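# Open the narrow cabinet's top drawer, keep others shut

## Task

Pull the top drawer of the slim cabinet that has three drawers out to its full extent and keep it there. By the end, every other drawer anywhere in the room must be completely closed, no cabinet may have been shifted noticeably from its place, and the robot must be upright and level, not fallen or tipped.

## Robot and tools

Robot: a Dexmate Vega, a three-wheeled mobile base with a Z-folding torso (hip, knee, waist joints), a panning and tilting head with head_camera, and two 7-joint arms, each with a two-finger gripper and a wrist camera (left_wrist_camera, right_wrist_camera). Seen from above at the start it is 0.70 m long and 0.63 m wide (0.91 m with arms folded); its front edge sits 0.35 m ahead of the base origin.

Frames: all positions are in metres. The base frame sits on the floor at the turning point of the base, on its centre line, 0.185 m behind the front axle: x forward, y left, z up. chest, left_hand and right_hand are reported in it. A hand point lies between the fingers, 0.033 m back from the closed tips; fingers point along the hand's z, close along its y, and the camera side faces -x. The odometry frame is where the base frame was at scene start; base_odometry counts wheel turns only, so slip shows as travel. turned_by_wheels and turned_by_imu give rotation (rad, left positive) since the previous result; the IMU also catches skids and bumps. base_tilt gives forward and right lean in degrees, with a fixed error up to about 2 degrees.

Tool move: one action per call, plus optional cameras (list of head_camera, left_wrist_camera, right_wrist_camera or all; [] for none; omitted means all only when there is no action). An empty call just reports state and images. An action is either base and/or joints (optionally with speeds and min_time_s), or target alone (optionally with min_time_s).
- base: a single relative offset from the current spot, one key only: translate_m (metres, forward +, -2 to 2), strafe_m (metres, left +, -2 to 2; heading may drift about 0.02 rad), or rotate_rad (radians, counter-clockwise +, -3.2 to 3.2). Front wheels steer first, taking up to 1.1 s.
- joints: absolute angles in radians keyed by joint name. Ranges: torso_hip_rad 0 to 1.57, torso_knee_rad 0 to 3.141, torso_waist_rad -1.57 to 1.57 (chest forward lean = knee - hip - waist); shoulder pitch -3.041 to 3.041 (left: + lowers arm; right: - lowers); left_shoulder_yaw_rad -0.423 to 1.523, right -1.523 to 0.423; upper arm roll, elbow (-3.041 to 0.214, 0 straight), forearm roll as listed; wrist pitch -1.366 to 1.366 (left + tips down, right - tips down); left_wrist_yaw_rad -1.348 to 1.087, right -1.087 to 1.348; grippers 0 (closed) to 0.785 per finger; head_pan_rad -2.792 to 2.792, head_tilt_rad -1.483 to 1.483, head_camera_tilt_rad -1.483 to 1.378. Torso joints in one action arrive together.
- target: an absolute pose for one hand in the base frame: side (left or right), x, y, z (m, -3 to 3), pitch_deg (90 fingers down, 0 level, -30 to 95), heading_deg (0 forward, + counter-clockwise), optional roll_deg (default 0), optional line_only (true refuses anything but a straight path). Whole motion is checked against the robot body, not the room; the robot must be still. Results: reached (within 10 mm and 2 degrees), short (with the miss; after short (part of ...) resend the same target), or refused with a reason.
- speeds: top speeds for this call's base motion: translate_m 0.04 to 0.5 m/s (default 0.3), strafe_m 0.04 to 0.3, rotate_rad 0.1 to 0.6.
- min_time_s: 0.1 to 8 s minimum duration of each arm and head motion.
Unknown keys make a call invalid; out-of-range values get it refused. After a refusal or a stop, the remaining move, wait and finished_scene calls of that reply are skipped.

Tool wait: seconds 0 to 10, optional cameras; the robot keeps its last commands. Tool zoom_image: camera plus region [x0, y0, x1, y1] in pixels of that camera's latest image, at most 504 by 504. Tool finished_scene: scene number; ends the scene irreversibly, and the drawers must already be in their final state.

Result lines: move is done or the worst status. base_status, joint_status, left_hand_status, right_hand_status: done, off_target (resting away from target, maybe still pushing), contact_stop (arm pushed near full torque about 0.6 s; its whole group stops; contact_stop_at_<key> marks companions), time_out, not_followed (a self-collision check withheld the arm), limit_stop_at_motor_heat, unfinished. Base done means the wheels turned the commanded amount, even if slipping. on_its_own lists uncommanded behaviour. Torque lists follow the joint_positions order. MOTOR HOT appears at 65 °C; at 80 °C an arm shuts down 30 to 60 s. A TORQUE FAULT (contact torque at the load limit, e.g. 23.5 N m at wrists) freezes that arm 10 s.

Torso presets (hip, knee, waist): stand 0.469, 1.617, 1.048 (start); stand_high 0.78, 1.57, 0.44; lean_20 0.52, 1.05, 0.18; lean_45 0.52, 1.05, -0.26; low_lean_45 0, 0, -0.79 (fold arms first). Fold posture, arm keys in order: left 1, 0.5, -0.6, -2.5, 0, -0.9, 0; right -1, -0.5, 0.6, -2.5, 0, 0.9, 0. Open pads are about 0.24 x angle - 0.002 m apart at the hand point.

Cautions: the base does not stop on hitting furniture, so drive slowly near cabinets and watch turned_by_imu (over 0.03 rad after a straight drive suggests a bump) and time_out. Don't knock or drag cabinets. Never let the arms strike or squeeze each other. Pull and push drawers gently; avoid slamming them shut. Keep the chest and loads near the body when driving, use default speed or less, and watch base_tilt: a tipped robot cannot recover. Back an arm away after any stop so it stops pressing and heating.

Each tool is called after ">>>" by a JSON object that holds its "fn" and its "kwargs".

## Session

>>> {"fn": "move", "kwargs": {"cameras": ["all"]}}

Scene clock: 0.00 s.
Joint torques (N m): no reading
Motor temperatures (°C): left_arm=[31 31 31 26 40 35 41] | right_arm=[30 27 33 31 36 36 33]
base_odometry: x=+0.000 y=+0.000 heading=+0.000
turned_by_wheels: +0.000
turned_by_imu: +0.000
base_tilt: forward=+0.0 right=+0.8
base_status: not commanded
joint_positions: torso_hip_rad=+0.469 torso_knee_rad=+1.617 torso_waist_rad=+1.048 left_shoulder_pitch_rad=+2.217 left_shoulder_yaw_rad=-0.014 left_upper_arm_roll_rad=-0.004 left_elbow_rad=-1.080 left_forearm_roll_rad=+0.010 left_wrist_pitch_rad=-0.495 left_wrist_yaw_rad=-0.006 left_gripper_rad=+0.005 right_shoulder_pitch_rad=-2.194 right_shoulder_yaw_rad=-0.002 right_upper_arm_roll_rad=+0.006 right_elbow_rad=-1.112 right_forearm_roll_rad=+0.018 right_wrist_pitch_rad=+0.493 right_wrist_yaw_rad=-0.008 right_gripper_rad=+0.005 head_pan_rad=+0.000 head_tilt_rad=+0.000 head_camera_tilt_rad=+0.000
joint_status: not commanded
chest: x=-0.0111 y=+0.0000 z=+1.4155 quat_wxyz=(+0.999, +0.000, +0.050, +0.000) (m; base frame)
left_hand: x=+0.1501 y=+0.2220 z=+0.6144 quat_wxyz=(+0.402, -0.001, +0.915, -0.004) pitch_deg=+42.6 heading_deg=-0.5 roll_deg=-0.7 back=up (m; base frame)
right_hand: x=+0.1852 y=-0.2398 z=+0.6293 quat_wxyz=(+0.427, +0.011, +0.904, -0.007) pitch_deg=+39.4 heading_deg=-1.6 roll_deg=-0.3 back=up (m; base frame)
pictures: head_camera, left_wrist_camera, right_wrist_camera

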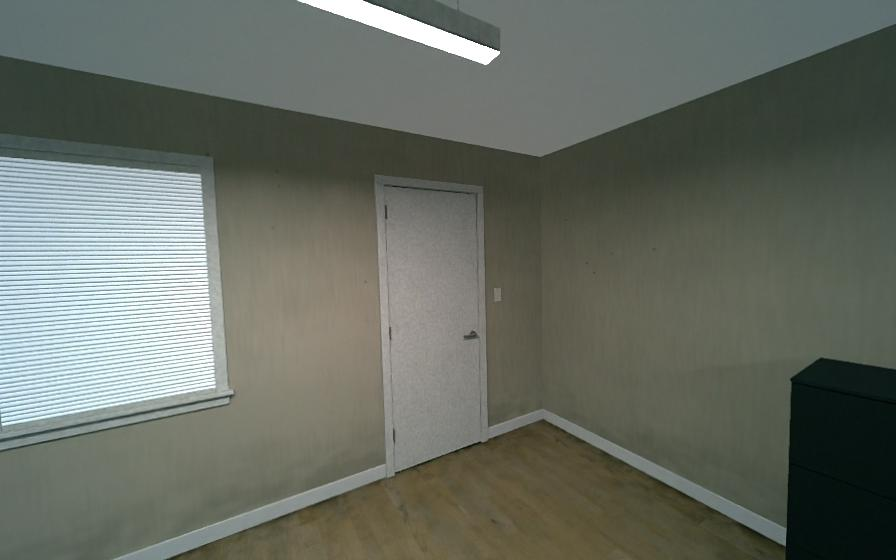

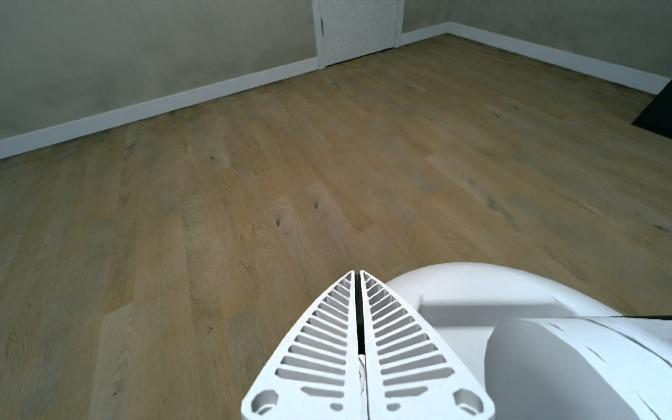

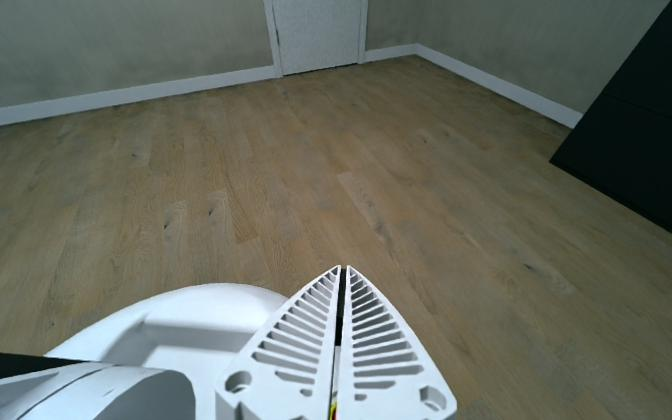

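>>> {"fn": "move", "kwargs": {"joints": {"head_pan_rad": -1.2}, "cameras": ["head_camera"]}}

>>> {"fn": "move", "kwargs": {"joints": {"head_pan_rad": -2.6}, "cameras": ["head_camera"]}}

>>> {"fn": "move", "kwargs": {"joints": {"head_pan_rad": 2.4}, "cameras": ["head_camera"]}}

>>> {"fn": "move", "kwargs": {"joints": {"head_pan_rad": 1.2}, "cameras": ["head_camera"]}}

Scene clock: 1.73 s.
Joint torques (N m): left_arm=[6.15 1.03 -1.81 -1.62 -0.05 -1.31 0.33] | right_arm=[-5.53 -0.04 0.66 -1.9 0.05 2.15 -0.07]
move: done
base_odometry: x=+0.000 y=+0.000 heading=+0.000
turned_by_wheels: +0.000
turned_by_imu: +0.000
base_tilt: forward=+0.1 right=+0.7
base_status: not commanded
joint_positions: torso_hip_rad=+0.469 torso_knee_rad=+1.617 torso_waist_rad=+1.048 left_shoulder_pitch_rad=+2.217 left_shoulder_yaw_rad=-0.014 left_upper_arm_roll_rad=-0.004 left_elbow_rad=-1.080 left_forearm_roll_rad=+0.010 left_wrist_pitch_rad=-0.495 left_wrist_yaw_rad=-0.006 left_gripper_rad=+0.005 right_shoulder_pitch_rad=-2.194 right_shoulder_yaw_rad=-0.002 right_upper_arm_roll_rad=+0.006 right_elbow_rad=-1.112 right_forearm_roll_rad=+0.018 right_wrist_pitch_rad=+0.493 right_wrist_yaw_rad=-0.008 right_gripper_rad=+0.005 head_pan_rad=-1.200 head_tilt_rad=+0.000 head_camera_tilt_rad=+0.000
joint_status: all done
chest: x=-0.0111 y=+0.0000 z=+1.4155 quat_wxyz=(+0.999, +0.000, +0.050, +0.000) (m; base frame)
left_hand: x=+0.1501 y=+0.2220 z=+0.6144 quat_wxyz=(+0.402, -0.001, +0.915, -0.004) pitch_deg=+42.6 heading_deg=-0.5 roll_deg=-0.7 back=up (m; base frame)
right_hand: x=+0.1852 y=-0.2398 z=+0.6293 quat_wxyz=(+0.427, +0.011, +0.904, -0.007) pitch_deg=+39.4 heading_deg=-1.6 roll_deg=-0.3 back=up (m; base frame)
pictures: head_camera

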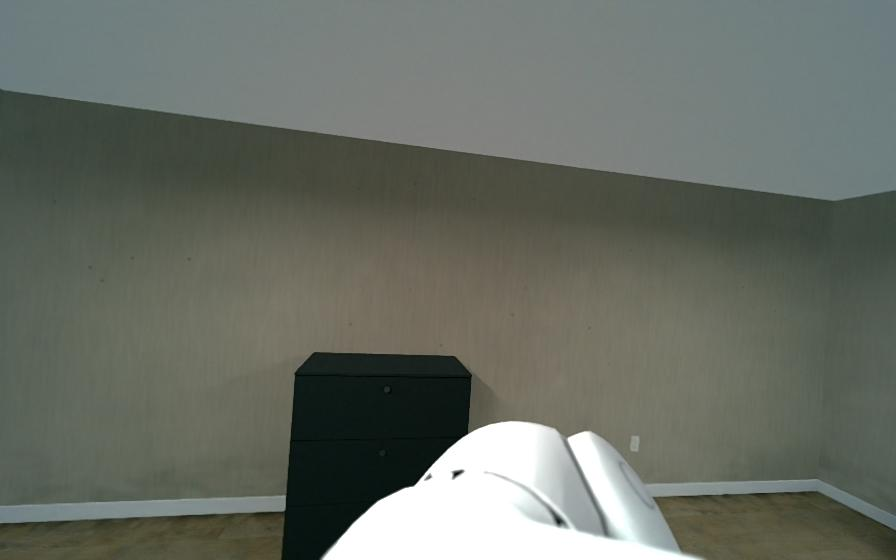

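Scene clock: 3.33 s.
Joint torques (N m): left_arm=[6.09 -0.31 -0.54 -1.86 -0.06 -1.75 -0.17] | right_arm=[-4.67 -1.74 0.3 -2.08 0.19 2.65 0.07]
move: done
base_odometry: x=+0.000 y=+0.000 heading=+0.000
turned_by_wheels: +0.000
turned_by_imu: +0.000
base_tilt: forward=+0.0 right=+0.8
base_status: not commanded
joint_positions: torso_hip_rad=+0.469 torso_knee_rad=+1.617 torso_waist_rad=+1.048 left_shoulder_pitch_rad=+2.217 left_shoulder_yaw_rad=-0.014 left_upper_arm_roll_rad=-0.004 left_elbow_rad=-1.080 left_forearm_roll_rad=+0.010 left_wrist_pitch_rad=-0.495 left_wrist_yaw_rad=-0.006 left_gripper_rad=+0.005 right_shoulder_pitch_rad=-2.194 right_shoulder_yaw_rad=-0.002 right_upper_arm_roll_rad=+0.006 right_elbow_rad=-1.112 right_forearm_roll_rad=+0.018 right_wrist_pitch_rad=+0.493 right_wrist_yaw_rad=-0.008 right_gripper_rad=+0.005 head_pan_rad=-2.600 head_tilt_rad=+0.000 head_camera_tilt_rad=+0.000
joint_status: all done
chest: x=-0.0111 y=+0.0000 z=+1.4155 quat_wxyz=(+0.999, +0.000, +0.050, +0.000) (m; base frame)
left_hand: x=+0.1501 y=+0.2220 z=+0.6144 quat_wxyz=(+0.402, -0.001, +0.915, -0.004) pitch_deg=+42.6 heading_deg=-0.5 roll_deg=-0.7 back=up (m; base frame)
right_hand: x=+0.1852 y=-0.2398 z=+0.6293 quat_wxyz=(+0.427, +0.011, +0.904, -0.007) pitch_deg=+39.4 heading_deg=-1.6 roll_deg=-0.3 back=up (m; base frame)
pictures: head_camera

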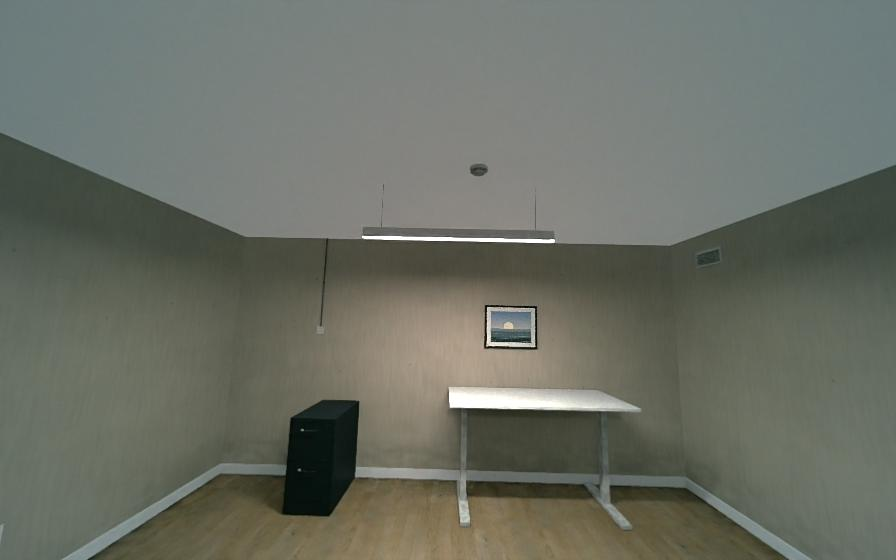

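Scene clock: 7.33 s.
Joint torques (N m): left_arm=[6.08 0.5 -0.21 -1.41 0.07 -2.37 -0.04] | right_arm=[-4.19 -0.11 0.7 -2.42 0.16 1.96 0.03]
move: done
base_odometry: x=+0.000 y=+0.000 heading=+0.000
turned_by_wheels: +0.000
turned_by_imu: +0.000
base_tilt: forward=+0.1 right=+0.8
base_status: not commanded
joint_positions: torso_hip_rad=+0.469 torso_knee_rad=+1.617 torso_waist_rad=+1.048 left_shoulder_pitch_rad=+2.217 left_shoulder_yaw_rad=-0.014 left_upper_arm_roll_rad=-0.004 left_elbow_rad=-1.080 left_forearm_roll_rad=+0.010 left_wrist_pitch_rad=-0.495 left_wrist_yaw_rad=-0.006 left_gripper_rad=+0.005 right_shoulder_pitch_rad=-2.194 right_shoulder_yaw_rad=-0.002 right_upper_arm_roll_rad=+0.006 right_elbow_rad=-1.112 right_forearm_roll_rad=+0.018 right_wrist_pitch_rad=+0.493 right_wrist_yaw_rad=-0.008 right_gripper_rad=+0.005 head_pan_rad=+2.400 head_tilt_rad=+0.000 head_camera_tilt_rad=+0.000
joint_status: all done
chest: x=-0.0111 y=+0.0000 z=+1.4155 quat_wxyz=(+0.999, +0.000, +0.050, +0.000) (m; base frame)
left_hand: x=+0.1501 y=+0.2220 z=+0.6144 quat_wxyz=(+0.402, -0.001, +0.915, -0.004) pitch_deg=+42.6 heading_deg=-0.5 roll_deg=-0.7 back=up (m; base frame)
right_hand: x=+0.1852 y=-0.2398 z=+0.6293 quat_wxyz=(+0.427, +0.011, +0.904, -0.007) pitch_deg=+39.4 heading_deg=-1.6 roll_deg=-0.3 back=up (m; base frame)
pictures: head_camera

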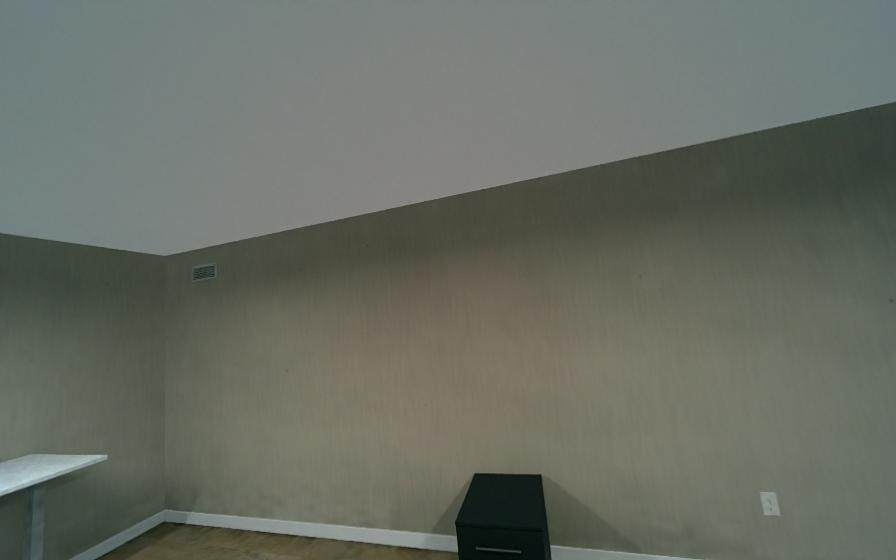

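Scene clock: 8.80 s.
Joint torques (N m): left_arm=[6.86 0.58 -1.02 -2.95 0.19 -1.33 0.08] | right_arm=[-4.91 -0.5 0.81 -2.12 0.07 2.83 0.03]
move: done
base_odometry: x=+0.000 y=+0.000 heading=+0.000
turned_by_wheels: +0.000
turned_by_imu: +0.000
base_tilt: forward=+0.1 right=+0.7
base_status: not commanded
joint_positions: torso_hip_rad=+0.469 torso_knee_rad=+1.617 torso_waist_rad=+1.048 left_shoulder_pitch_rad=+2.217 left_shoulder_yaw_rad=-0.014 left_upper_arm_roll_rad=-0.004 left_elbow_rad=-1.080 left_forearm_roll_rad=+0.010 left_wrist_pitch_rad=-0.495 left_wrist_yaw_rad=-0.006 left_gripper_rad=+0.005 right_shoulder_pitch_rad=-2.194 right_shoulder_yaw_rad=-0.002 right_upper_arm_roll_rad=+0.006 right_elbow_rad=-1.112 right_forearm_roll_rad=+0.018 right_wrist_pitch_rad=+0.493 right_wrist_yaw_rad=-0.008 right_gripper_rad=+0.005 head_pan_rad=+1.200 head_tilt_rad=+0.000 head_camera_tilt_rad=+0.000
joint_status: all done
chest: x=-0.0111 y=+0.0000 z=+1.4155 quat_wxyz=(+0.999, +0.000, +0.050, +0.000) (m; base frame)
left_hand: x=+0.1501 y=+0.2220 z=+0.6144 quat_wxyz=(+0.402, -0.001, +0.915, -0.004) pitch_deg=+42.6 heading_deg=-0.5 roll_deg=-0.7 back=up (m; base frame)
right_hand: x=+0.1852 y=-0.2398 z=+0.6293 quat_wxyz=(+0.427, +0.011, +0.904, -0.007) pitch_deg=+39.4 heading_deg=-1.6 roll_deg=-0.3 back=up (m; base frame)
pictures: head_camera

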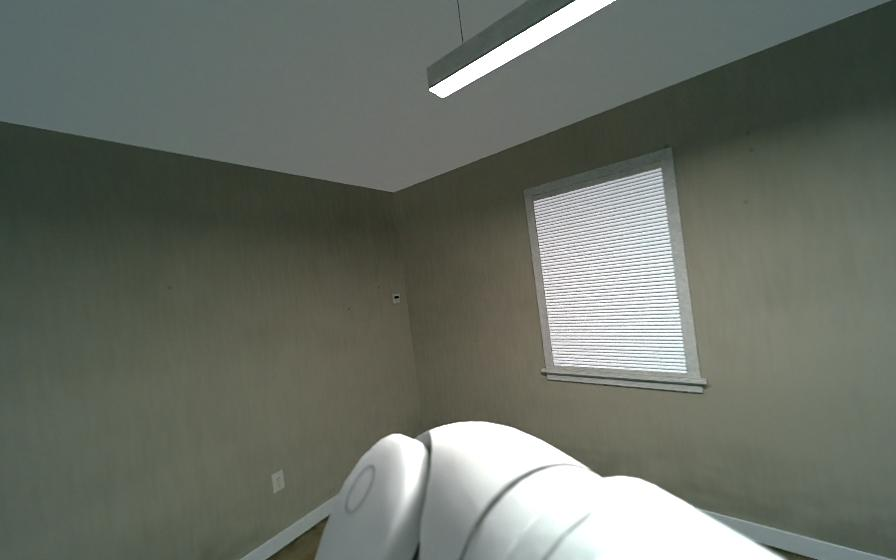

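>>> {"fn": "move", "kwargs": {"joints": {"head_pan_rad": -2.3, "head_camera_tilt_rad": 0.35}, "cameras": ["head_camera"]}}

>>> {"fn": "zoom_image", "kwargs": {"camera": "head_camera", "region": [330, 230, 530, 430]}}

>>> {"fn": "move", "kwargs": {"joints": {"head_pan_rad": 2.6, "head_camera_tilt_rad": 0.5}, "cameras": ["head_camera"]}}

Scene clock: 12.07 s.
Joint torques (N m): left_arm=[6.44 -1.47 -1.48 -1.97 0.23 -2.07 0.06] | right_arm=[-4.51 -1.34 0.35 -1.76 0.12 1.97 -0.03]
move: done
base_odometry: x=+0.000 y=+0.000 heading=+0.000
turned_by_wheels: +0.000
turned_by_imu: +0.000
base_tilt: forward=+0.0 right=+0.8
base_status: not commanded
joint_positions: torso_hip_rad=+0.469 torso_knee_rad=+1.617 torso_waist_rad=+1.048 left_shoulder_pitch_rad=+2.217 left_shoulder_yaw_rad=-0.014 left_upper_arm_roll_rad=-0.004 left_elbow_rad=-1.080 left_forearm_roll_rad=+0.010 left_wrist_pitch_rad=-0.495 left_wrist_yaw_rad=-0.006 left_gripper_rad=+0.005 right_shoulder_pitch_rad=-2.194 right_shoulder_yaw_rad=-0.002 right_upper_arm_roll_rad=+0.006 right_elbow_rad=-1.112 right_forearm_roll_rad=+0.018 right_wrist_pitch_rad=+0.493 right_wrist_yaw_rad=-0.008 right_gripper_rad=+0.005 head_pan_rad=-2.300 head_tilt_rad=+0.000 head_camera_tilt_rad=+0.350
joint_status: all done
chest: x=-0.0111 y=+0.0000 z=+1.4155 quat_wxyz=(+0.999, +0.000, +0.050, +0.000) (m; base frame)
left_hand: x=+0.1501 y=+0.2220 z=+0.6144 quat_wxyz=(+0.402, -0.001, +0.915, -0.004) pitch_deg=+42.6 heading_deg=-0.5 roll_deg=-0.7 back=up (m; base frame)
right_hand: x=+0.1852 y=-0.2398 z=+0.6293 quat_wxyz=(+0.427, +0.011, +0.904, -0.007) pitch_deg=+39.4 heading_deg=-1.6 roll_deg=-0.3 back=up (m; base frame)
pictures: head_camera

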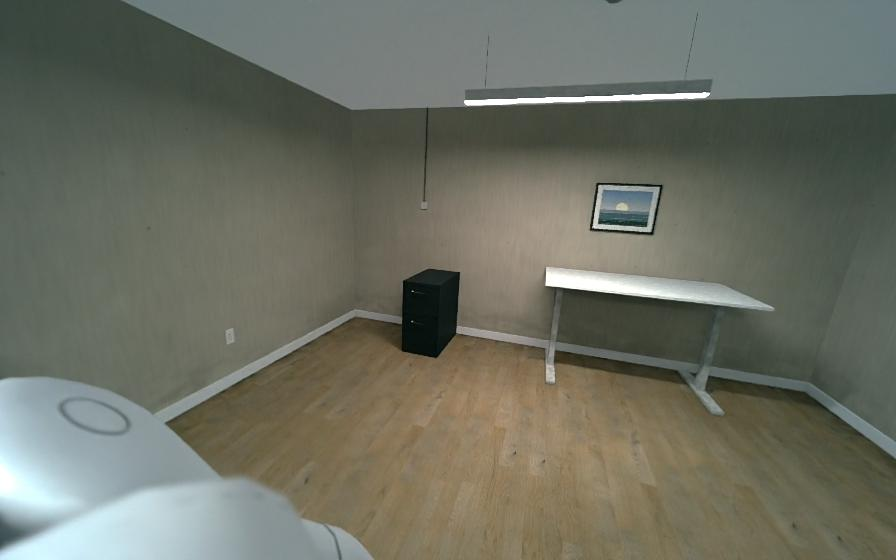

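Scaled by 2.520 from the camera's 896x560 image, which has a finer 960x600 frame.

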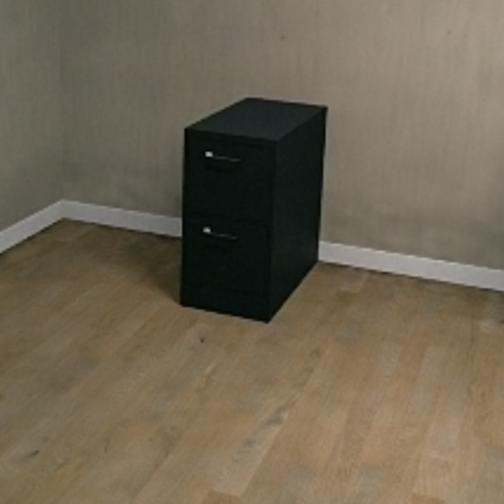

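Scene clock: 16.00 s.
Joint torques (N m): left_arm=[5.21 0.09 -0.95 -3.24 0.1 -1.76 -0.05] | right_arm=[-4.09 -0.56 0.39 -1.97 0.12 1.84 -0.07]
move: done
base_odometry: x=+0.000 y=+0.000 heading=+0.000
turned_by_wheels: +0.000
turned_by_imu: +0.000
base_tilt: forward=+0.0 right=+0.8
base_status: not commanded
joint_positions: torso_hip_rad=+0.469 torso_knee_rad=+1.617 torso_waist_rad=+1.048 left_shoulder_pitch_rad=+2.217 left_shoulder_yaw_rad=-0.014 left_upper_arm_roll_rad=-0.004 left_elbow_rad=-1.080 left_forearm_roll_rad=+0.010 left_wrist_pitch_rad=-0.495 left_wrist_yaw_rad=-0.006 left_gripper_rad=+0.005 right_shoulder_pitch_rad=-2.194 right_shoulder_yaw_rad=-0.002 right_upper_arm_roll_rad=+0.006 right_elbow_rad=-1.112 right_forearm_roll_rad=+0.018 right_wrist_pitch_rad=+0.493 right_wrist_yaw_rad=-0.008 right_gripper_rad=+0.005 head_pan_rad=+2.600 head_tilt_rad=+0.000 head_camera_tilt_rad=+0.500
joint_status: all done
chest: x=-0.0111 y=+0.0000 z=+1.4155 quat_wxyz=(+0.999, +0.000, +0.050, +0.000) (m; base frame)
left_hand: x=+0.1501 y=+0.2220 z=+0.6144 quat_wxyz=(+0.402, -0.001, +0.915, -0.004) pitch_deg=+42.6 heading_deg=-0.5 roll_deg=-0.7 back=up (m; base frame)
right_hand: x=+0.1852 y=-0.2398 z=+0.6293 quat_wxyz=(+0.427, +0.011, +0.904, -0.007) pitch_deg=+39.4 heading_deg=-1.6 roll_deg=-0.3 back=up (m; base frame)
pictures: head_camera

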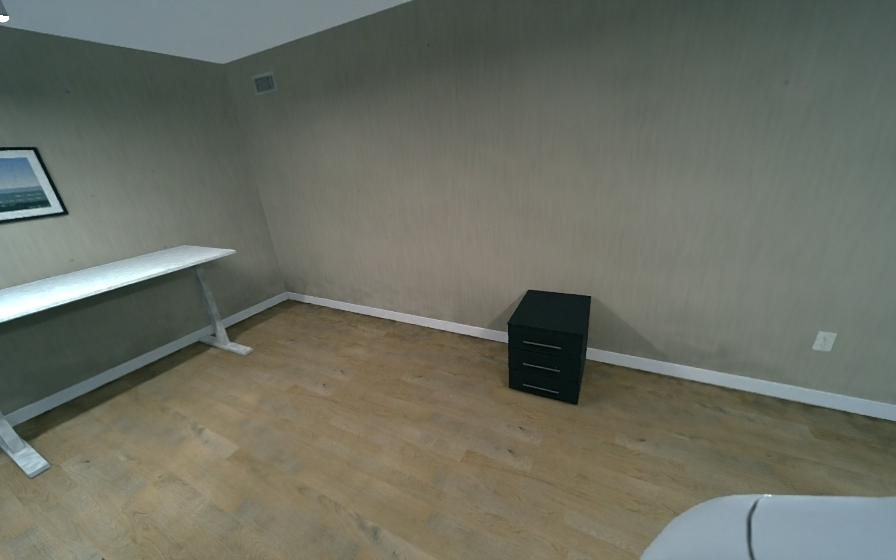

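>>> {"fn": "move", "kwargs": {"base": {"rotate_rad": 2.187}, "joints": {"head_pan_rad": 0, "head_camera_tilt_rad": 0.5}, "cameras": ["head_camera"]}}

Scene clock: 22.60 s.
Joint torques (N m): left_arm=[6.53 -1.29 -0.65 -1.46 -0.09 -1.9 0.04] | right_arm=[-5.77 -2.44 0.29 -1.72 0.11 2.45 0.03]
move: done
base_odometry: x=+0.003 y=-0.001 heading=+2.194
turned_by_wheels: +2.194
turned_by_imu: +2.182
base_tilt: forward=+0.0 right=+0.8
base_status: done
joint_positions: torso_hip_rad=+0.469 torso_knee_rad=+1.617 torso_waist_rad=+1.048 left_shoulder_pitch_rad=+2.217 left_shoulder_yaw_rad=-0.014 left_upper_arm_roll_rad=-0.004 left_elbow_rad=-1.080 left_forearm_roll_rad=+0.010 left_wrist_pitch_rad=-0.495 left_wrist_yaw_rad=-0.006 left_gripper_rad=+0.005 right_shoulder_pitch_rad=-2.194 right_shoulder_yaw_rad=-0.002 right_upper_arm_roll_rad=+0.006 right_elbow_rad=-1.112 right_forearm_roll_rad=+0.018 right_wrist_pitch_rad=+0.493 right_wrist_yaw_rad=-0.008 right_gripper_rad=+0.005 head_pan_rad=+0.000 head_tilt_rad=+0.000 head_camera_tilt_rad=+0.500
joint_status: all done
chest: x=-0.0111 y=+0.0000 z=+1.4155 quat_wxyz=(+0.999, +0.000, +0.050, +0.000) (m; base frame)
left_hand: x=+0.1501 y=+0.2220 z=+0.6144 quat_wxyz=(+0.402, -0.001, +0.915, -0.004) pitch_deg=+42.6 heading_deg=-0.5 roll_deg=-0.7 back=up (m; base frame)
right_hand: x=+0.1852 y=-0.2398 z=+0.6293 quat_wxyz=(+0.427, +0.011, +0.904, -0.007) pitch_deg=+39.4 heading_deg=-1.6 roll_deg=-0.3 back=up (m; base frame)
pictures: head_camera

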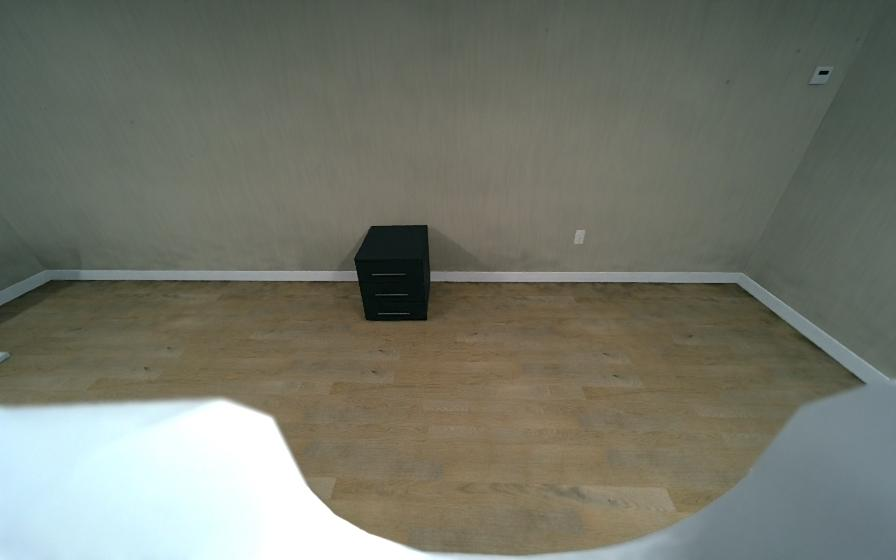

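>>> {"fn": "move", "kwargs": {"target": {"side": "left", "x": 0.72, "y": 0.2, "z": 0.45, "pitch_deg": 30, "heading_deg": 0, "roll_deg": 90}, "cameras": ["head_camera", "left_wrist_camera"]}}

Scene clock: 23.33 s.
Joint torques (N m): left_arm=[5.69 0.35 -1.07 -1.95 -0.21 -2.16 -0.14] | right_arm=[-4.77 -1.1 0.4 -2.07 0.14 1.96 0.03]
move: refused
base_odometry: x=+0.003 y=-0.001 heading=+2.194
turned_by_wheels: +0.000
turned_by_imu: +0.000
base_tilt: forward=+0.1 right=+0.8
base_status: not commanded
joint_positions: torso_hip_rad=+0.469 torso_knee_rad=+1.617 torso_waist_rad=+1.048 left_shoulder_pitch_rad=+2.217 left_shoulder_yaw_rad=-0.014 left_upper_arm_roll_rad=-0.004 left_elbow_rad=-1.080 left_forearm_roll_rad=+0.010 left_wrist_pitch_rad=-0.495 left_wrist_yaw_rad=-0.006 left_gripper_rad=+0.005 right_shoulder_pitch_rad=-2.194 right_shoulder_yaw_rad=-0.002 right_upper_arm_roll_rad=+0.006 right_elbow_rad=-1.112 right_forearm_roll_rad=+0.018 right_wrist_pitch_rad=+0.493 right_wrist_yaw_rad=-0.008 right_gripper_rad=+0.005 head_pan_rad=+0.000 head_tilt_rad=+0.000 head_camera_tilt_rad=+0.500
joint_status: not commanded
chest: x=-0.0111 y=+0.0000 z=+1.4155 quat_wxyz=(+0.999, +0.000, +0.050, +0.000) (m; base frame)
left_hand: x=+0.1501 y=+0.2220 z=+0.6144 quat_wxyz=(+0.402, -0.001, +0.915, -0.004) pitch_deg=+42.6 heading_deg=-0.5 roll_deg=-0.7 back=up (m; base frame)
left_hand_status: refused: no posture of the arm gets there (left_forearm_roll_rad at its limit): the closest leaves the hand 26.0 cm and 17 deg from the pose. Nothing moved.
right_hand: x=+0.1852 y=-0.2398 z=+0.6293 quat_wxyz=(+0.427, +0.011, +0.904, -0.007) pitch_deg=+39.4 heading_deg=-1.6 roll_deg=-0.3 back=up (m; base frame)
pictures: head_camera, left_wrist_camera

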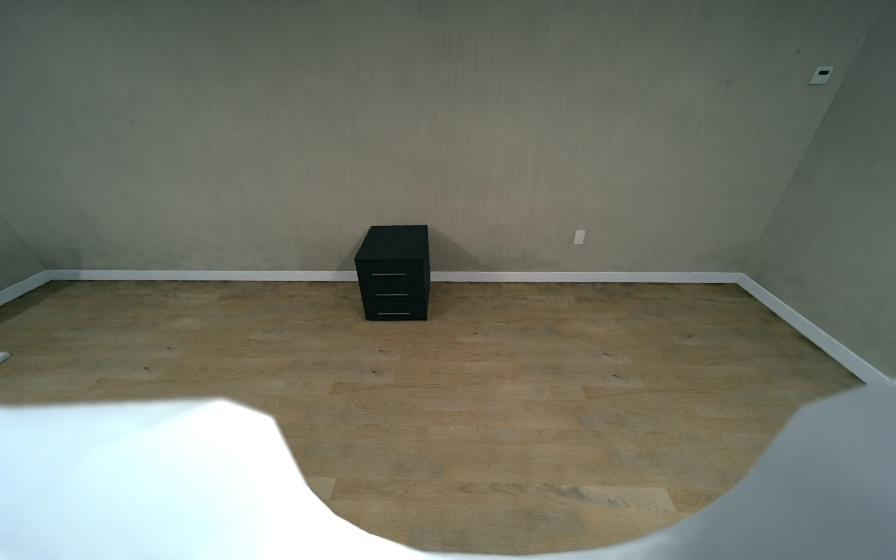

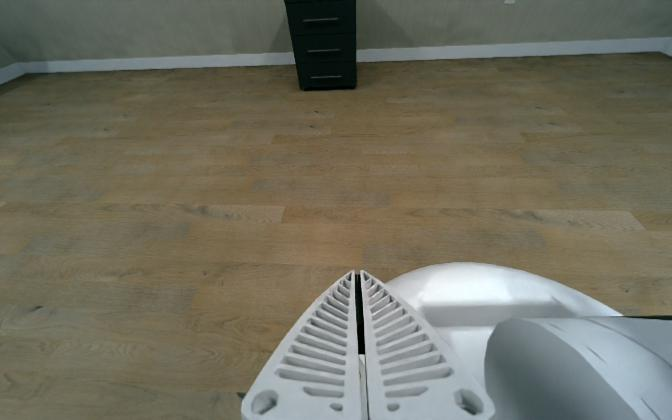

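>>> {"fn": "move", "kwargs": {"target": {"side": "left", "x": 0.5, "y": 0.22, "z": 0.8, "pitch_deg": 30, "heading_deg": 0, "roll_deg": 90}}}

>>> {"fn": "move", "kwargs": {"target": {"side": "right", "x": 0.4, "y": -0.25, "z": 0.85, "pitch_deg": 10, "heading_deg": 0, "roll_deg": 0}}}

>>> {"fn": "move", "kwargs": {"joints": {"torso_hip_rad": 0.2, "torso_knee_rad": 1.0, "torso_waist_rad": 0.45}, "cameras": ["head_camera", "left_wrist_camera"]}}

Scene clock: 31.03 s.
Joint torques (N m): left_arm=[-11.52 3.01 0.24 -5.96 0.53 0.07 -0.56] | right_arm=[-4.99 -0.58 0.59 -1.99 0 2.38 -0.2]
move: done
base_odometry: x=+0.003 y=-0.001 heading=+2.194
turned_by_wheels: +0.000
turned_by_imu: +0.000
base_tilt: forward=+0.1 right=+0.8
base_status: not commanded
joint_positions: torso_hip_rad=+0.469 torso_knee_rad=+1.617 torso_waist_rad=+1.048 left_shoulder_pitch_rad=+1.867 left_shoulder_yaw_rad=+0.149 left_upper_arm_roll_rad=+0.160 left_elbow_rad=-1.667 left_forearm_roll_rad=-1.702 left_wrist_pitch_rad=-0.173 left_wrist_yaw_rad=+0.202 left_gripper_rad=+0.005 right_shoulder_pitch_rad=-2.194 right_shoulder_yaw_rad=-0.002 right_upper_arm_roll_rad=+0.006 right_elbow_rad=-1.112 right_forearm_roll_rad=+0.018 right_wrist_pitch_rad=+0.493 right_wrist_yaw_rad=-0.008 right_gripper_rad=+0.005 head_pan_rad=+0.000 head_tilt_rad=+0.000 head_camera_tilt_rad=+0.500
joint_status: not commanded
chest: x=-0.0111 y=+0.0000 z=+1.4155 quat_wxyz=(+0.999, +0.000, +0.050, +0.000) (m; base frame)
left_hand: x=+0.4992 y=+0.2209 z=+0.7991 quat_wxyz=(+0.354, -0.612, +0.613, -0.352) pitch_deg=+30.1 heading_deg=+0.1 roll_deg=-89.7 (m; base frame)
left_hand_status: reached (checked arc [the straight line was blocked; over the whole arc the hand travels 0.45 m to end 0.40 m from its start, up to 0.10 m off the straight line; left_forearm_roll_rad turns most, 1.72 rad; on the way or at its end the hand turns up to 90 deg from its attitude at the start], planned for 5.7 s): 2 mm and 0.2 deg off.
right_hand: x=+0.1852 y=-0.2398 z=+0.6293 quat_wxyz=(+0.427, +0.011, +0.904, -0.007) pitch_deg=+39.4 heading_deg=-1.6 roll_deg=-0.3 back=up (m; base frame)
pictures: none

Scene clock: 33.83 s.
Joint torques (N m): left_arm=[-13.02 1.42 0.82 -7.2 0.37 -0.15 -0.72] | right_arm=[10.68 -4 4.5 -6.78 0.34 3.44 0.22]
move: done
base_odometry: x=+0.003 y=-0.001 heading=+2.194
turned_by_wheels: +0.000
turned_by_imu: +0.000
base_tilt: forward=+0.0 right=+0.8
base_status: not commanded
joint_positions: torso_hip_rad=+0.469 torso_knee_rad=+1.617 torso_waist_rad=+1.048 left_shoulder_pitch_rad=+1.866 left_shoulder_yaw_rad=+0.149 left_upper_arm_roll_rad=+0.160 left_elbow_rad=-1.668 left_forearm_roll_rad=-1.706 left_wrist_pitch_rad=-0.173 left_wrist_yaw_rad=+0.202 left_gripper_rad=+0.005 right_shoulder_pitch_rad=-2.117 right_shoulder_yaw_rad=-0.033 right_upper_arm_roll_rad=+0.022 right_elbow_rad=-1.489 right_forearm_roll_rad=+0.046 right_wrist_pitch_rad=+0.544 right_wrist_yaw_rad=+0.029 right_gripper_rad=+0.005 head_pan_rad=+0.000 head_tilt_rad=+0.000 head_camera_tilt_rad=+0.500
joint_status: not commanded
chest: x=-0.0111 y=+0.0000 z=+1.4155 quat_wxyz=(+0.999, +0.000, +0.050, +0.000) (m; base frame)
left_hand: x=+0.4998 y=+0.2202 z=+0.7998 quat_wxyz=(+0.353, -0.613, +0.612, -0.353) pitch_deg=+30.0 heading_deg=+0.0 roll_deg=-90.0 (m; base frame)
right_hand: x=+0.3970 y=-0.2497 z=+0.8460 quat_wxyz=(+0.639, +0.000, +0.769, +0.000) pitch_deg=+10.5 heading_deg=+0.0 roll_deg=+0.0 back=up (m; base frame)
right_hand_status: reached (straight line, planned for 1.6 s): 5 mm and 0.5 deg off.
pictures: none

Scene clock: 37.40 s.
Joint torques (N m): left_arm=[-5.71 2.32 1.07 -6.39 0.42 0.17 -0.5] | right_arm=[4.44 -3.77 5.24 -5.42 0.41 2.91 0.28]
move: done
base_odometry: x=+0.003 y=-0.001 heading=+2.194
turned_by_wheels: +0.000
turned_by_imu: +0.000
base_tilt: forward=+0.1 right=+0.7
base_status: not commanded
joint_positions: torso_hip_rad=+0.200 torso_knee_rad=+1.000 torso_waist_rad=+0.450 left_shoulder_pitch_rad=+1.866 left_shoulder_yaw_rad=+0.149 left_upper_arm_roll_rad=+0.160 left_elbow_rad=-1.668 left_forearm_roll_rad=-1.706 left_wrist_pitch_rad=-0.173 left_wrist_yaw_rad=+0.202 left_gripper_rad=+0.005 right_shoulder_pitch_rad=-2.114 right_shoulder_yaw_rad=-0.033 right_upper_arm_roll_rad=+0.022 right_elbow_rad=-1.493 right_forearm_roll_rad=+0.046 right_wrist_pitch_rad=+0.545 right_wrist_yaw_rad=+0.029 right_gripper_rad=+0.005 head_pan_rad=+0.000 head_tilt_rad=+0.000 head_camera_tilt_rad=+0.500
joint_status: all done
chest: x=+0.0204 y=+0.0000 z=+1.2607 quat_wxyz=(+0.985, +0.000, +0.174, +0.000) (m; base frame)
left_hand: x=+0.3632 y=+0.2201 z=+0.5378 quat_wxyz=(+0.274, -0.652, +0.652, -0.274) pitch_deg=+44.3 heading_deg=+0.0 roll_deg=-90.0 (m; base frame)
right_hand: x=+0.2785 y=-0.2498 z=+0.6108 quat_wxyz=(+0.542, +0.000, +0.840, +0.000) pitch_deg=+24.4 heading_deg=+0.0 roll_deg=+0.0 back=up (m; base frame)
pictures: head_camera, left_wrist_camera

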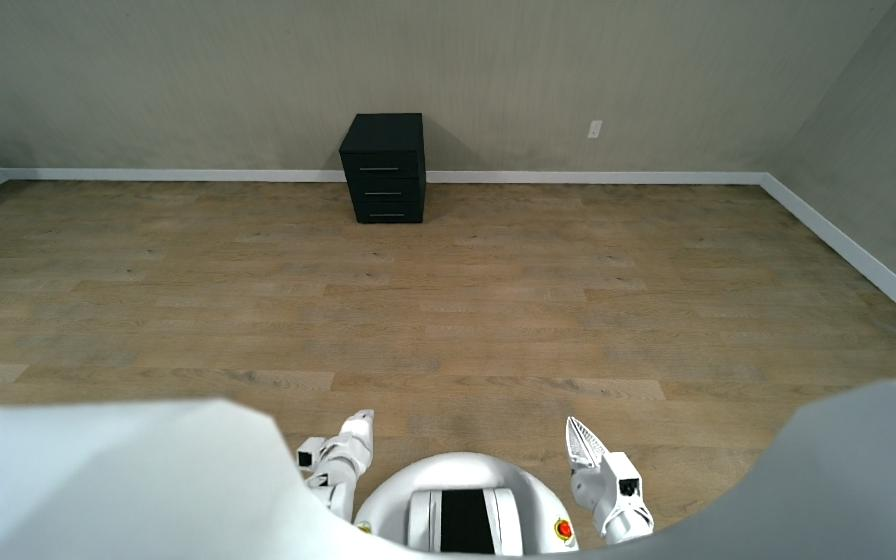

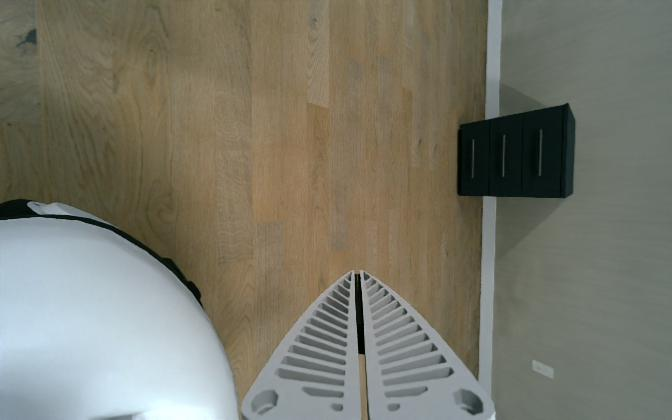

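>>> {"fn": "move", "kwargs": {"base": {"strafe_m": 0.19}}}

>>> {"fn": "move", "kwargs": {"target": {"side": "left", "x": 0.7, "y": 0.22, "z": 0.42, "pitch_deg": 30, "heading_deg": 0, "roll_deg": 90}, "cameras": ["head_camera", "left_wrist_camera"]}}

Scene clock: 40.40 s.
Joint torques (N m): left_arm=[-5.61 2.47 0.65 -5.55 0.37 0.52 -0.59] | right_arm=[3.93 -2.75 4.25 -4.37 0.34 3.02 0.27]
move: done
base_odometry: x=-0.151 y=-0.112 heading=+2.198
turned_by_wheels: +0.005
turned_by_imu: +0.002
base_tilt: forward=+0.1 right=+0.7
base_status: done
joint_positions: torso_hip_rad=+0.200 torso_knee_rad=+1.000 torso_waist_rad=+0.450 left_shoulder_pitch_rad=+1.866 left_shoulder_yaw_rad=+0.149 left_upper_arm_roll_rad=+0.160 left_elbow_rad=-1.668 left_forearm_roll_rad=-1.706 left_wrist_pitch_rad=-0.173 left_wrist_yaw_rad=+0.202 left_gripper_rad=+0.005 right_shoulder_pitch_rad=-2.114 right_shoulder_yaw_rad=-0.033 right_upper_arm_roll_rad=+0.023 right_elbow_rad=-1.493 right_forearm_roll_rad=+0.047 right_wrist_pitch_rad=+0.545 right_wrist_yaw_rad=+0.030 right_gripper_rad=+0.005 head_pan_rad=+0.000 head_tilt_rad=+0.000 head_camera_tilt_rad=+0.500
joint_status: not commanded
chest: x=+0.0204 y=+0.0000 z=+1.2607 quat_wxyz=(+0.985, +0.000, +0.174, +0.000) (m; base frame)
left_hand: x=+0.3632 y=+0.2201 z=+0.5378 quat_wxyz=(+0.274, -0.652, +0.652, -0.274) pitch_deg=+44.3 heading_deg=+0.0 roll_deg=-90.0 (m; base frame)
right_hand: x=+0.2785 y=-0.2498 z=+0.6108 quat_wxyz=(+0.542, +0.000, +0.840, +0.000) pitch_deg=+24.4 heading_deg=+0.0 roll_deg=+0.0 back=up (m; base frame)
pictures: none

Scene clock: 40.70 s.
Joint torques (N m): left_arm=[-4.8 1.93 0.57 -5.83 0.42 0.07 -0.4] | right_arm=[3.94 -3.02 3.77 -3.7 0.39 3.36 0.32]
move: refused
base_odometry: x=-0.151 y=-0.112 heading=+2.198
turned_by_wheels: +0.000
turned_by_imu: +0.000
base_tilt: forward=+0.0 right=+0.7
base_status: not commanded
joint_positions: torso_hip_rad=+0.200 torso_knee_rad=+1.000 torso_waist_rad=+0.450 left_shoulder_pitch_rad=+1.866 left_shoulder_yaw_rad=+0.149 left_upper_arm_roll_rad=+0.160 left_elbow_rad=-1.668 left_forearm_roll_rad=-1.706 left_wrist_pitch_rad=-0.173 left_wrist_yaw_rad=+0.202 left_gripper_rad=+0.005 right_shoulder_pitch_rad=-2.114 right_shoulder_yaw_rad=-0.033 right_upper_arm_roll_rad=+0.023 right_elbow_rad=-1.493 right_forearm_roll_rad=+0.047 right_wrist_pitch_rad=+0.545 right_wrist_yaw_rad=+0.030 right_gripper_rad=+0.005 head_pan_rad=+0.000 head_tilt_rad=+0.000 head_camera_tilt_rad=+0.500
joint_status: not commanded
chest: x=+0.0204 y=+0.0000 z=+1.2607 quat_wxyz=(+0.985, +0.000, +0.174, +0.000) (m; base frame)
left_hand: x=+0.3632 y=+0.2201 z=+0.5378 quat_wxyz=(+0.274, -0.652, +0.652, -0.274) pitch_deg=+44.3 heading_deg=+0.0 roll_deg=-90.0 (m; base frame)
left_hand_status: refused: no posture of the arm gets there (out of reach): the closest leaves the hand 13.0 cm and 1 deg from the pose. Nothing moved.
right_hand: x=+0.2785 y=-0.2498 z=+0.6108 quat_wxyz=(+0.542, +0.000, +0.840, +0.000) pitch_deg=+24.4 heading_deg=+0.0 roll_deg=+0.0 back=up (m; base frame)
pictures: head_camera, left_wrist_camera

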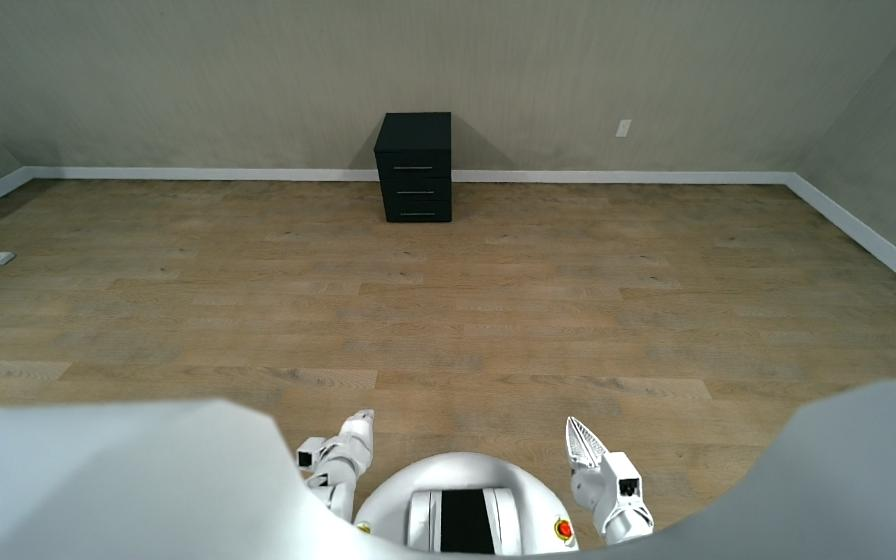

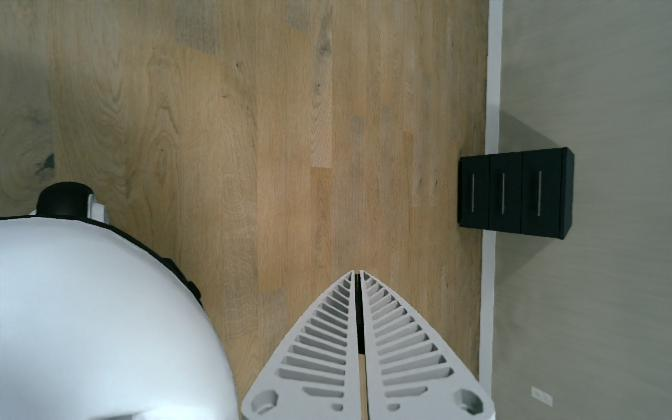

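>>> {"fn": "move", "kwargs": {"target": {"side": "left", "x": 0.45, "y": 0.21, "z": 0.7, "pitch_deg": 35, "heading_deg": 0, "roll_deg": 90}}}

>>> {"fn": "move", "kwargs": {"joints": {"torso_waist_rad": 0.25}}}

>>> {"fn": "move", "kwargs": {"target": {"side": "left", "x": 0.66, "y": 0.21, "z": 0.42, "pitch_deg": 35, "heading_deg": 0, "roll_deg": 90}, "cameras": ["head_camera", "left_wrist_camera"]}}

Scene clock: 44.23 s.
Joint torques (N m): left_arm=[-8.53 4.21 -0.29 -7.18 1.11 -0.33 -0.89] | right_arm=[3.58 -4.33 4.06 -5.02 0.31 2.57 0.1]
move: done
base_odometry: x=-0.151 y=-0.112 heading=+2.198
turned_by_wheels: +0.000
turned_by_imu: +0.000
base_tilt: forward=+0.0 right=+0.7
base_status: not commanded
joint_positions: torso_hip_rad=+0.200 torso_knee_rad=+1.000 torso_waist_rad=+0.450 left_shoulder_pitch_rad=+1.890 left_shoulder_yaw_rad=+0.165 left_upper_arm_roll_rad=+0.157 left_elbow_rad=-2.089 left_forearm_roll_rad=-1.639 left_wrist_pitch_rad=-0.217 left_wrist_yaw_rad=+0.441 left_gripper_rad=+0.005 right_shoulder_pitch_rad=-2.114 right_shoulder_yaw_rad=-0.033 right_upper_arm_roll_rad=+0.023 right_elbow_rad=-1.493 right_forearm_roll_rad=+0.047 right_wrist_pitch_rad=+0.545 right_wrist_yaw_rad=+0.030 right_gripper_rad=+0.005 head_pan_rad=+0.000 head_tilt_rad=+0.000 head_camera_tilt_rad=+0.500
joint_status: not commanded
chest: x=+0.0204 y=+0.0000 z=+1.2607 quat_wxyz=(+0.985, +0.000, +0.174, +0.000) (m; base frame)
left_hand: x=+0.4491 y=+0.2101 z=+0.6981 quat_wxyz=(+0.326, -0.628, +0.628, -0.326) pitch_deg=+35.1 heading_deg=+0.0 roll_deg=+90.0 (m; base frame)
left_hand_status: reached (straight line, planned for 1.7 s): 2 mm and 0.1 deg off.
right_hand: x=+0.2785 y=-0.2498 z=+0.6108 quat_wxyz=(+0.542, +0.000, +0.840, +0.000) pitch_deg=+24.4 heading_deg=+0.0 roll_deg=+0.0 back=up (m; base frame)
pictures: none

Scene clock: 46.23 s.
Joint torques (N m): left_arm=[-4.33 1.81 0.97 -6.32 1.09 -0.13 -0.7] | right_arm=[-0.4 -2.59 4.06 -3.79 0.17 2.65 0.26]
move: done
base_odometry: x=-0.151 y=-0.112 heading=+2.198
turned_by_wheels: +0.000
turned_by_imu: +0.000
base_tilt: forward=+0.0 right=+0.7
base_status: not commanded
joint_positions: torso_hip_rad=+0.200 torso_knee_rad=+1.000 torso_waist_rad=+0.250 left_shoulder_pitch_rad=+1.890 left_shoulder_yaw_rad=+0.165 left_upper_arm_roll_rad=+0.157 left_elbow_rad=-2.092 left_forearm_roll_rad=-1.638 left_wrist_pitch_rad=-0.218 left_wrist_yaw_rad=+0.444 left_gripper_rad=+0.005 right_shoulder_pitch_rad=-2.114 right_shoulder_yaw_rad=-0.033 right_upper_arm_roll_rad=+0.023 right_elbow_rad=-1.493 right_forearm_roll_rad=+0.047 right_wrist_pitch_rad=+0.545 right_wrist_yaw_rad=+0.030 right_gripper_rad=+0.005 head_pan_rad=+0.000 head_tilt_rad=+0.000 head_camera_tilt_rad=+0.500
joint_status: all done
chest: x=+0.1055 y=+0.0000 z=+1.2327 quat_wxyz=(+0.962, +0.000, +0.272, +0.000) (m; base frame)
left_hand: x=+0.4150 y=+0.2100 z=+0.5976 quat_wxyz=(+0.262, -0.657, +0.657, -0.262) pitch_deg=+46.5 heading_deg=+0.0 roll_deg=+90.0 (m; base frame)
right_hand: x=+0.2294 y=-0.2498 z=+0.5444 quat_wxyz=(+0.455, +0.000, +0.890, +0.000) pitch_deg=+35.8 heading_deg=+0.0 roll_deg=+0.0 back=up (m; base frame)
pictures: none

Scene clock: 46.53 s.
Joint torques (N m): left_arm=[-2.81 4.78 0.7 -7.43 0.94 -0.05 -0.57] | right_arm=[-1.59 -1.84 3.87 -3.46 0.15 1.92 0.23]
move: refused
base_odometry: x=-0.151 y=-0.112 heading=+2.198
turned_by_wheels: +0.000
turned_by_imu: +0.000
base_tilt: forward=+0.1 right=+0.7
base_status: not commanded
joint_positions: torso_hip_rad=+0.200 torso_knee_rad=+1.000 torso_waist_rad=+0.250 left_shoulder_pitch_rad=+1.890 left_shoulder_yaw_rad=+0.165 left_upper_arm_roll_rad=+0.157 left_elbow_rad=-2.092 left_forearm_roll_rad=-1.638 left_wrist_pitch_rad=-0.218 left_wrist_yaw_rad=+0.444 left_gripper_rad=+0.005 right_shoulder_pitch_rad=-2.114 right_shoulder_yaw_rad=-0.033 right_upper_arm_roll_rad=+0.023 right_elbow_rad=-1.493 right_forearm_roll_rad=+0.047 right_wrist_pitch_rad=+0.545 right_wrist_yaw_rad=+0.030 right_gripper_rad=+0.005 head_pan_rad=+0.000 head_tilt_rad=+0.000 head_camera_tilt_rad=+0.500
joint_status: not commanded
chest: x=+0.1055 y=+0.0000 z=+1.2327 quat_wxyz=(+0.962, +0.000, +0.272, +0.000) (m; base frame)
left_hand: x=+0.4150 y=+0.2100 z=+0.5976 quat_wxyz=(+0.262, -0.657, +0.657, -0.262) pitch_deg=+46.5 heading_deg=+0.0 roll_deg=+90.0 (m; base frame)
left_hand_status: refused: no posture of the arm gets there (out of reach): the closest leaves the hand 3.5 cm and 0 deg from the pose. Nothing moved.
right_hand: x=+0.2294 y=-0.2498 z=+0.5444 quat_wxyz=(+0.455, +0.000, +0.890, +0.000) pitch_deg=+35.8 heading_deg=+0.0 roll_deg=+0.0 back=up (m; base frame)
pictures: head_camera, left_wrist_camera

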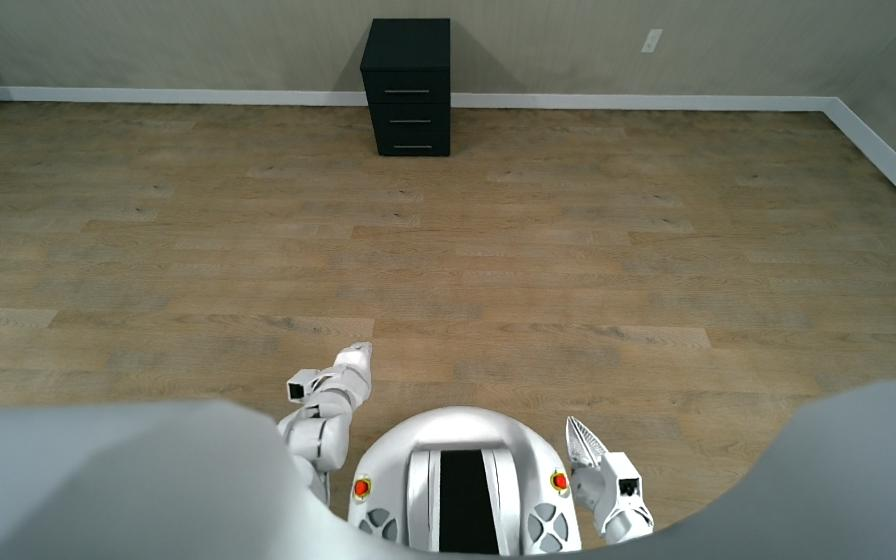

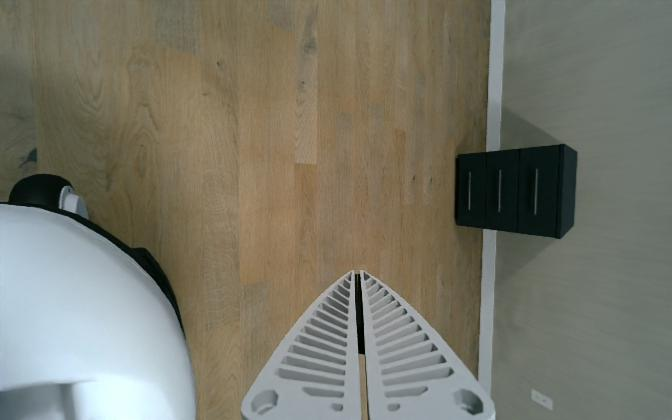

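>>> {"fn": "move", "kwargs": {"target": {"side": "left", "x": 0.6, "y": 0.21, "z": 0.42, "pitch_deg": 10, "heading_deg": 0, "roll_deg": 90}}}

>>> {"fn": "move", "kwargs": {"target": {"side": "left", "x": 0.6, "y": 0.21, "z": 0.42, "pitch_deg": 25, "heading_deg": 0, "roll_deg": 90}}}

Scene clock: 47.30 s.
Joint torques (N m): left_arm=[-4.95 2.71 0.74 -6.81 0.96 -0.93 -0.37] | right_arm=[-1.67 -2.9 3.69 -2.83 0.32 2.18 0.12]
move: refused
base_odometry: x=-0.151 y=-0.112 heading=+2.198
turned_by_wheels: +0.000
turned_by_imu: +0.000
base_tilt: forward=+0.1 right=+0.8
base_status: not commanded
joint_positions: torso_hip_rad=+0.200 torso_knee_rad=+1.000 torso_waist_rad=+0.250 left_shoulder_pitch_rad=+1.890 left_shoulder_yaw_rad=+0.165 left_upper_arm_roll_rad=+0.157 left_elbow_rad=-2.092 left_forearm_roll_rad=-1.638 left_wrist_pitch_rad=-0.218 left_wrist_yaw_rad=+0.444 left_gripper_rad=+0.005 right_shoulder_pitch_rad=-2.114 right_shoulder_yaw_rad=-0.033 right_upper_arm_roll_rad=+0.023 right_elbow_rad=-1.493 right_forearm_roll_rad=+0.047 right_wrist_pitch_rad=+0.545 right_wrist_yaw_rad=+0.030 right_gripper_rad=+0.005 head_pan_rad=+0.000 head_tilt_rad=+0.000 head_camera_tilt_rad=+0.500
joint_status: not commanded
chest: x=+0.1055 y=+0.0000 z=+1.2327 quat_wxyz=(+0.962, +0.000, +0.272, +0.000) (m; base frame)
left_hand: x=+0.4150 y=+0.2100 z=+0.5976 quat_wxyz=(+0.262, -0.657, +0.657, -0.262) pitch_deg=+46.5 heading_deg=+0.0 roll_deg=+90.0 (m; base frame)
left_hand_status: refused: no posture of the arm gets there (out of reach): the closest leaves the hand 10.2 cm and 3 deg from the pose. Nothing moved.
right_hand: x=+0.2294 y=-0.2498 z=+0.5444 quat_wxyz=(+0.455, +0.000, +0.890, +0.000) pitch_deg=+35.8 heading_deg=+0.0 roll_deg=+0.0 back=up (m; base frame)
pictures: none

not run: a stop came earlier in this reply.


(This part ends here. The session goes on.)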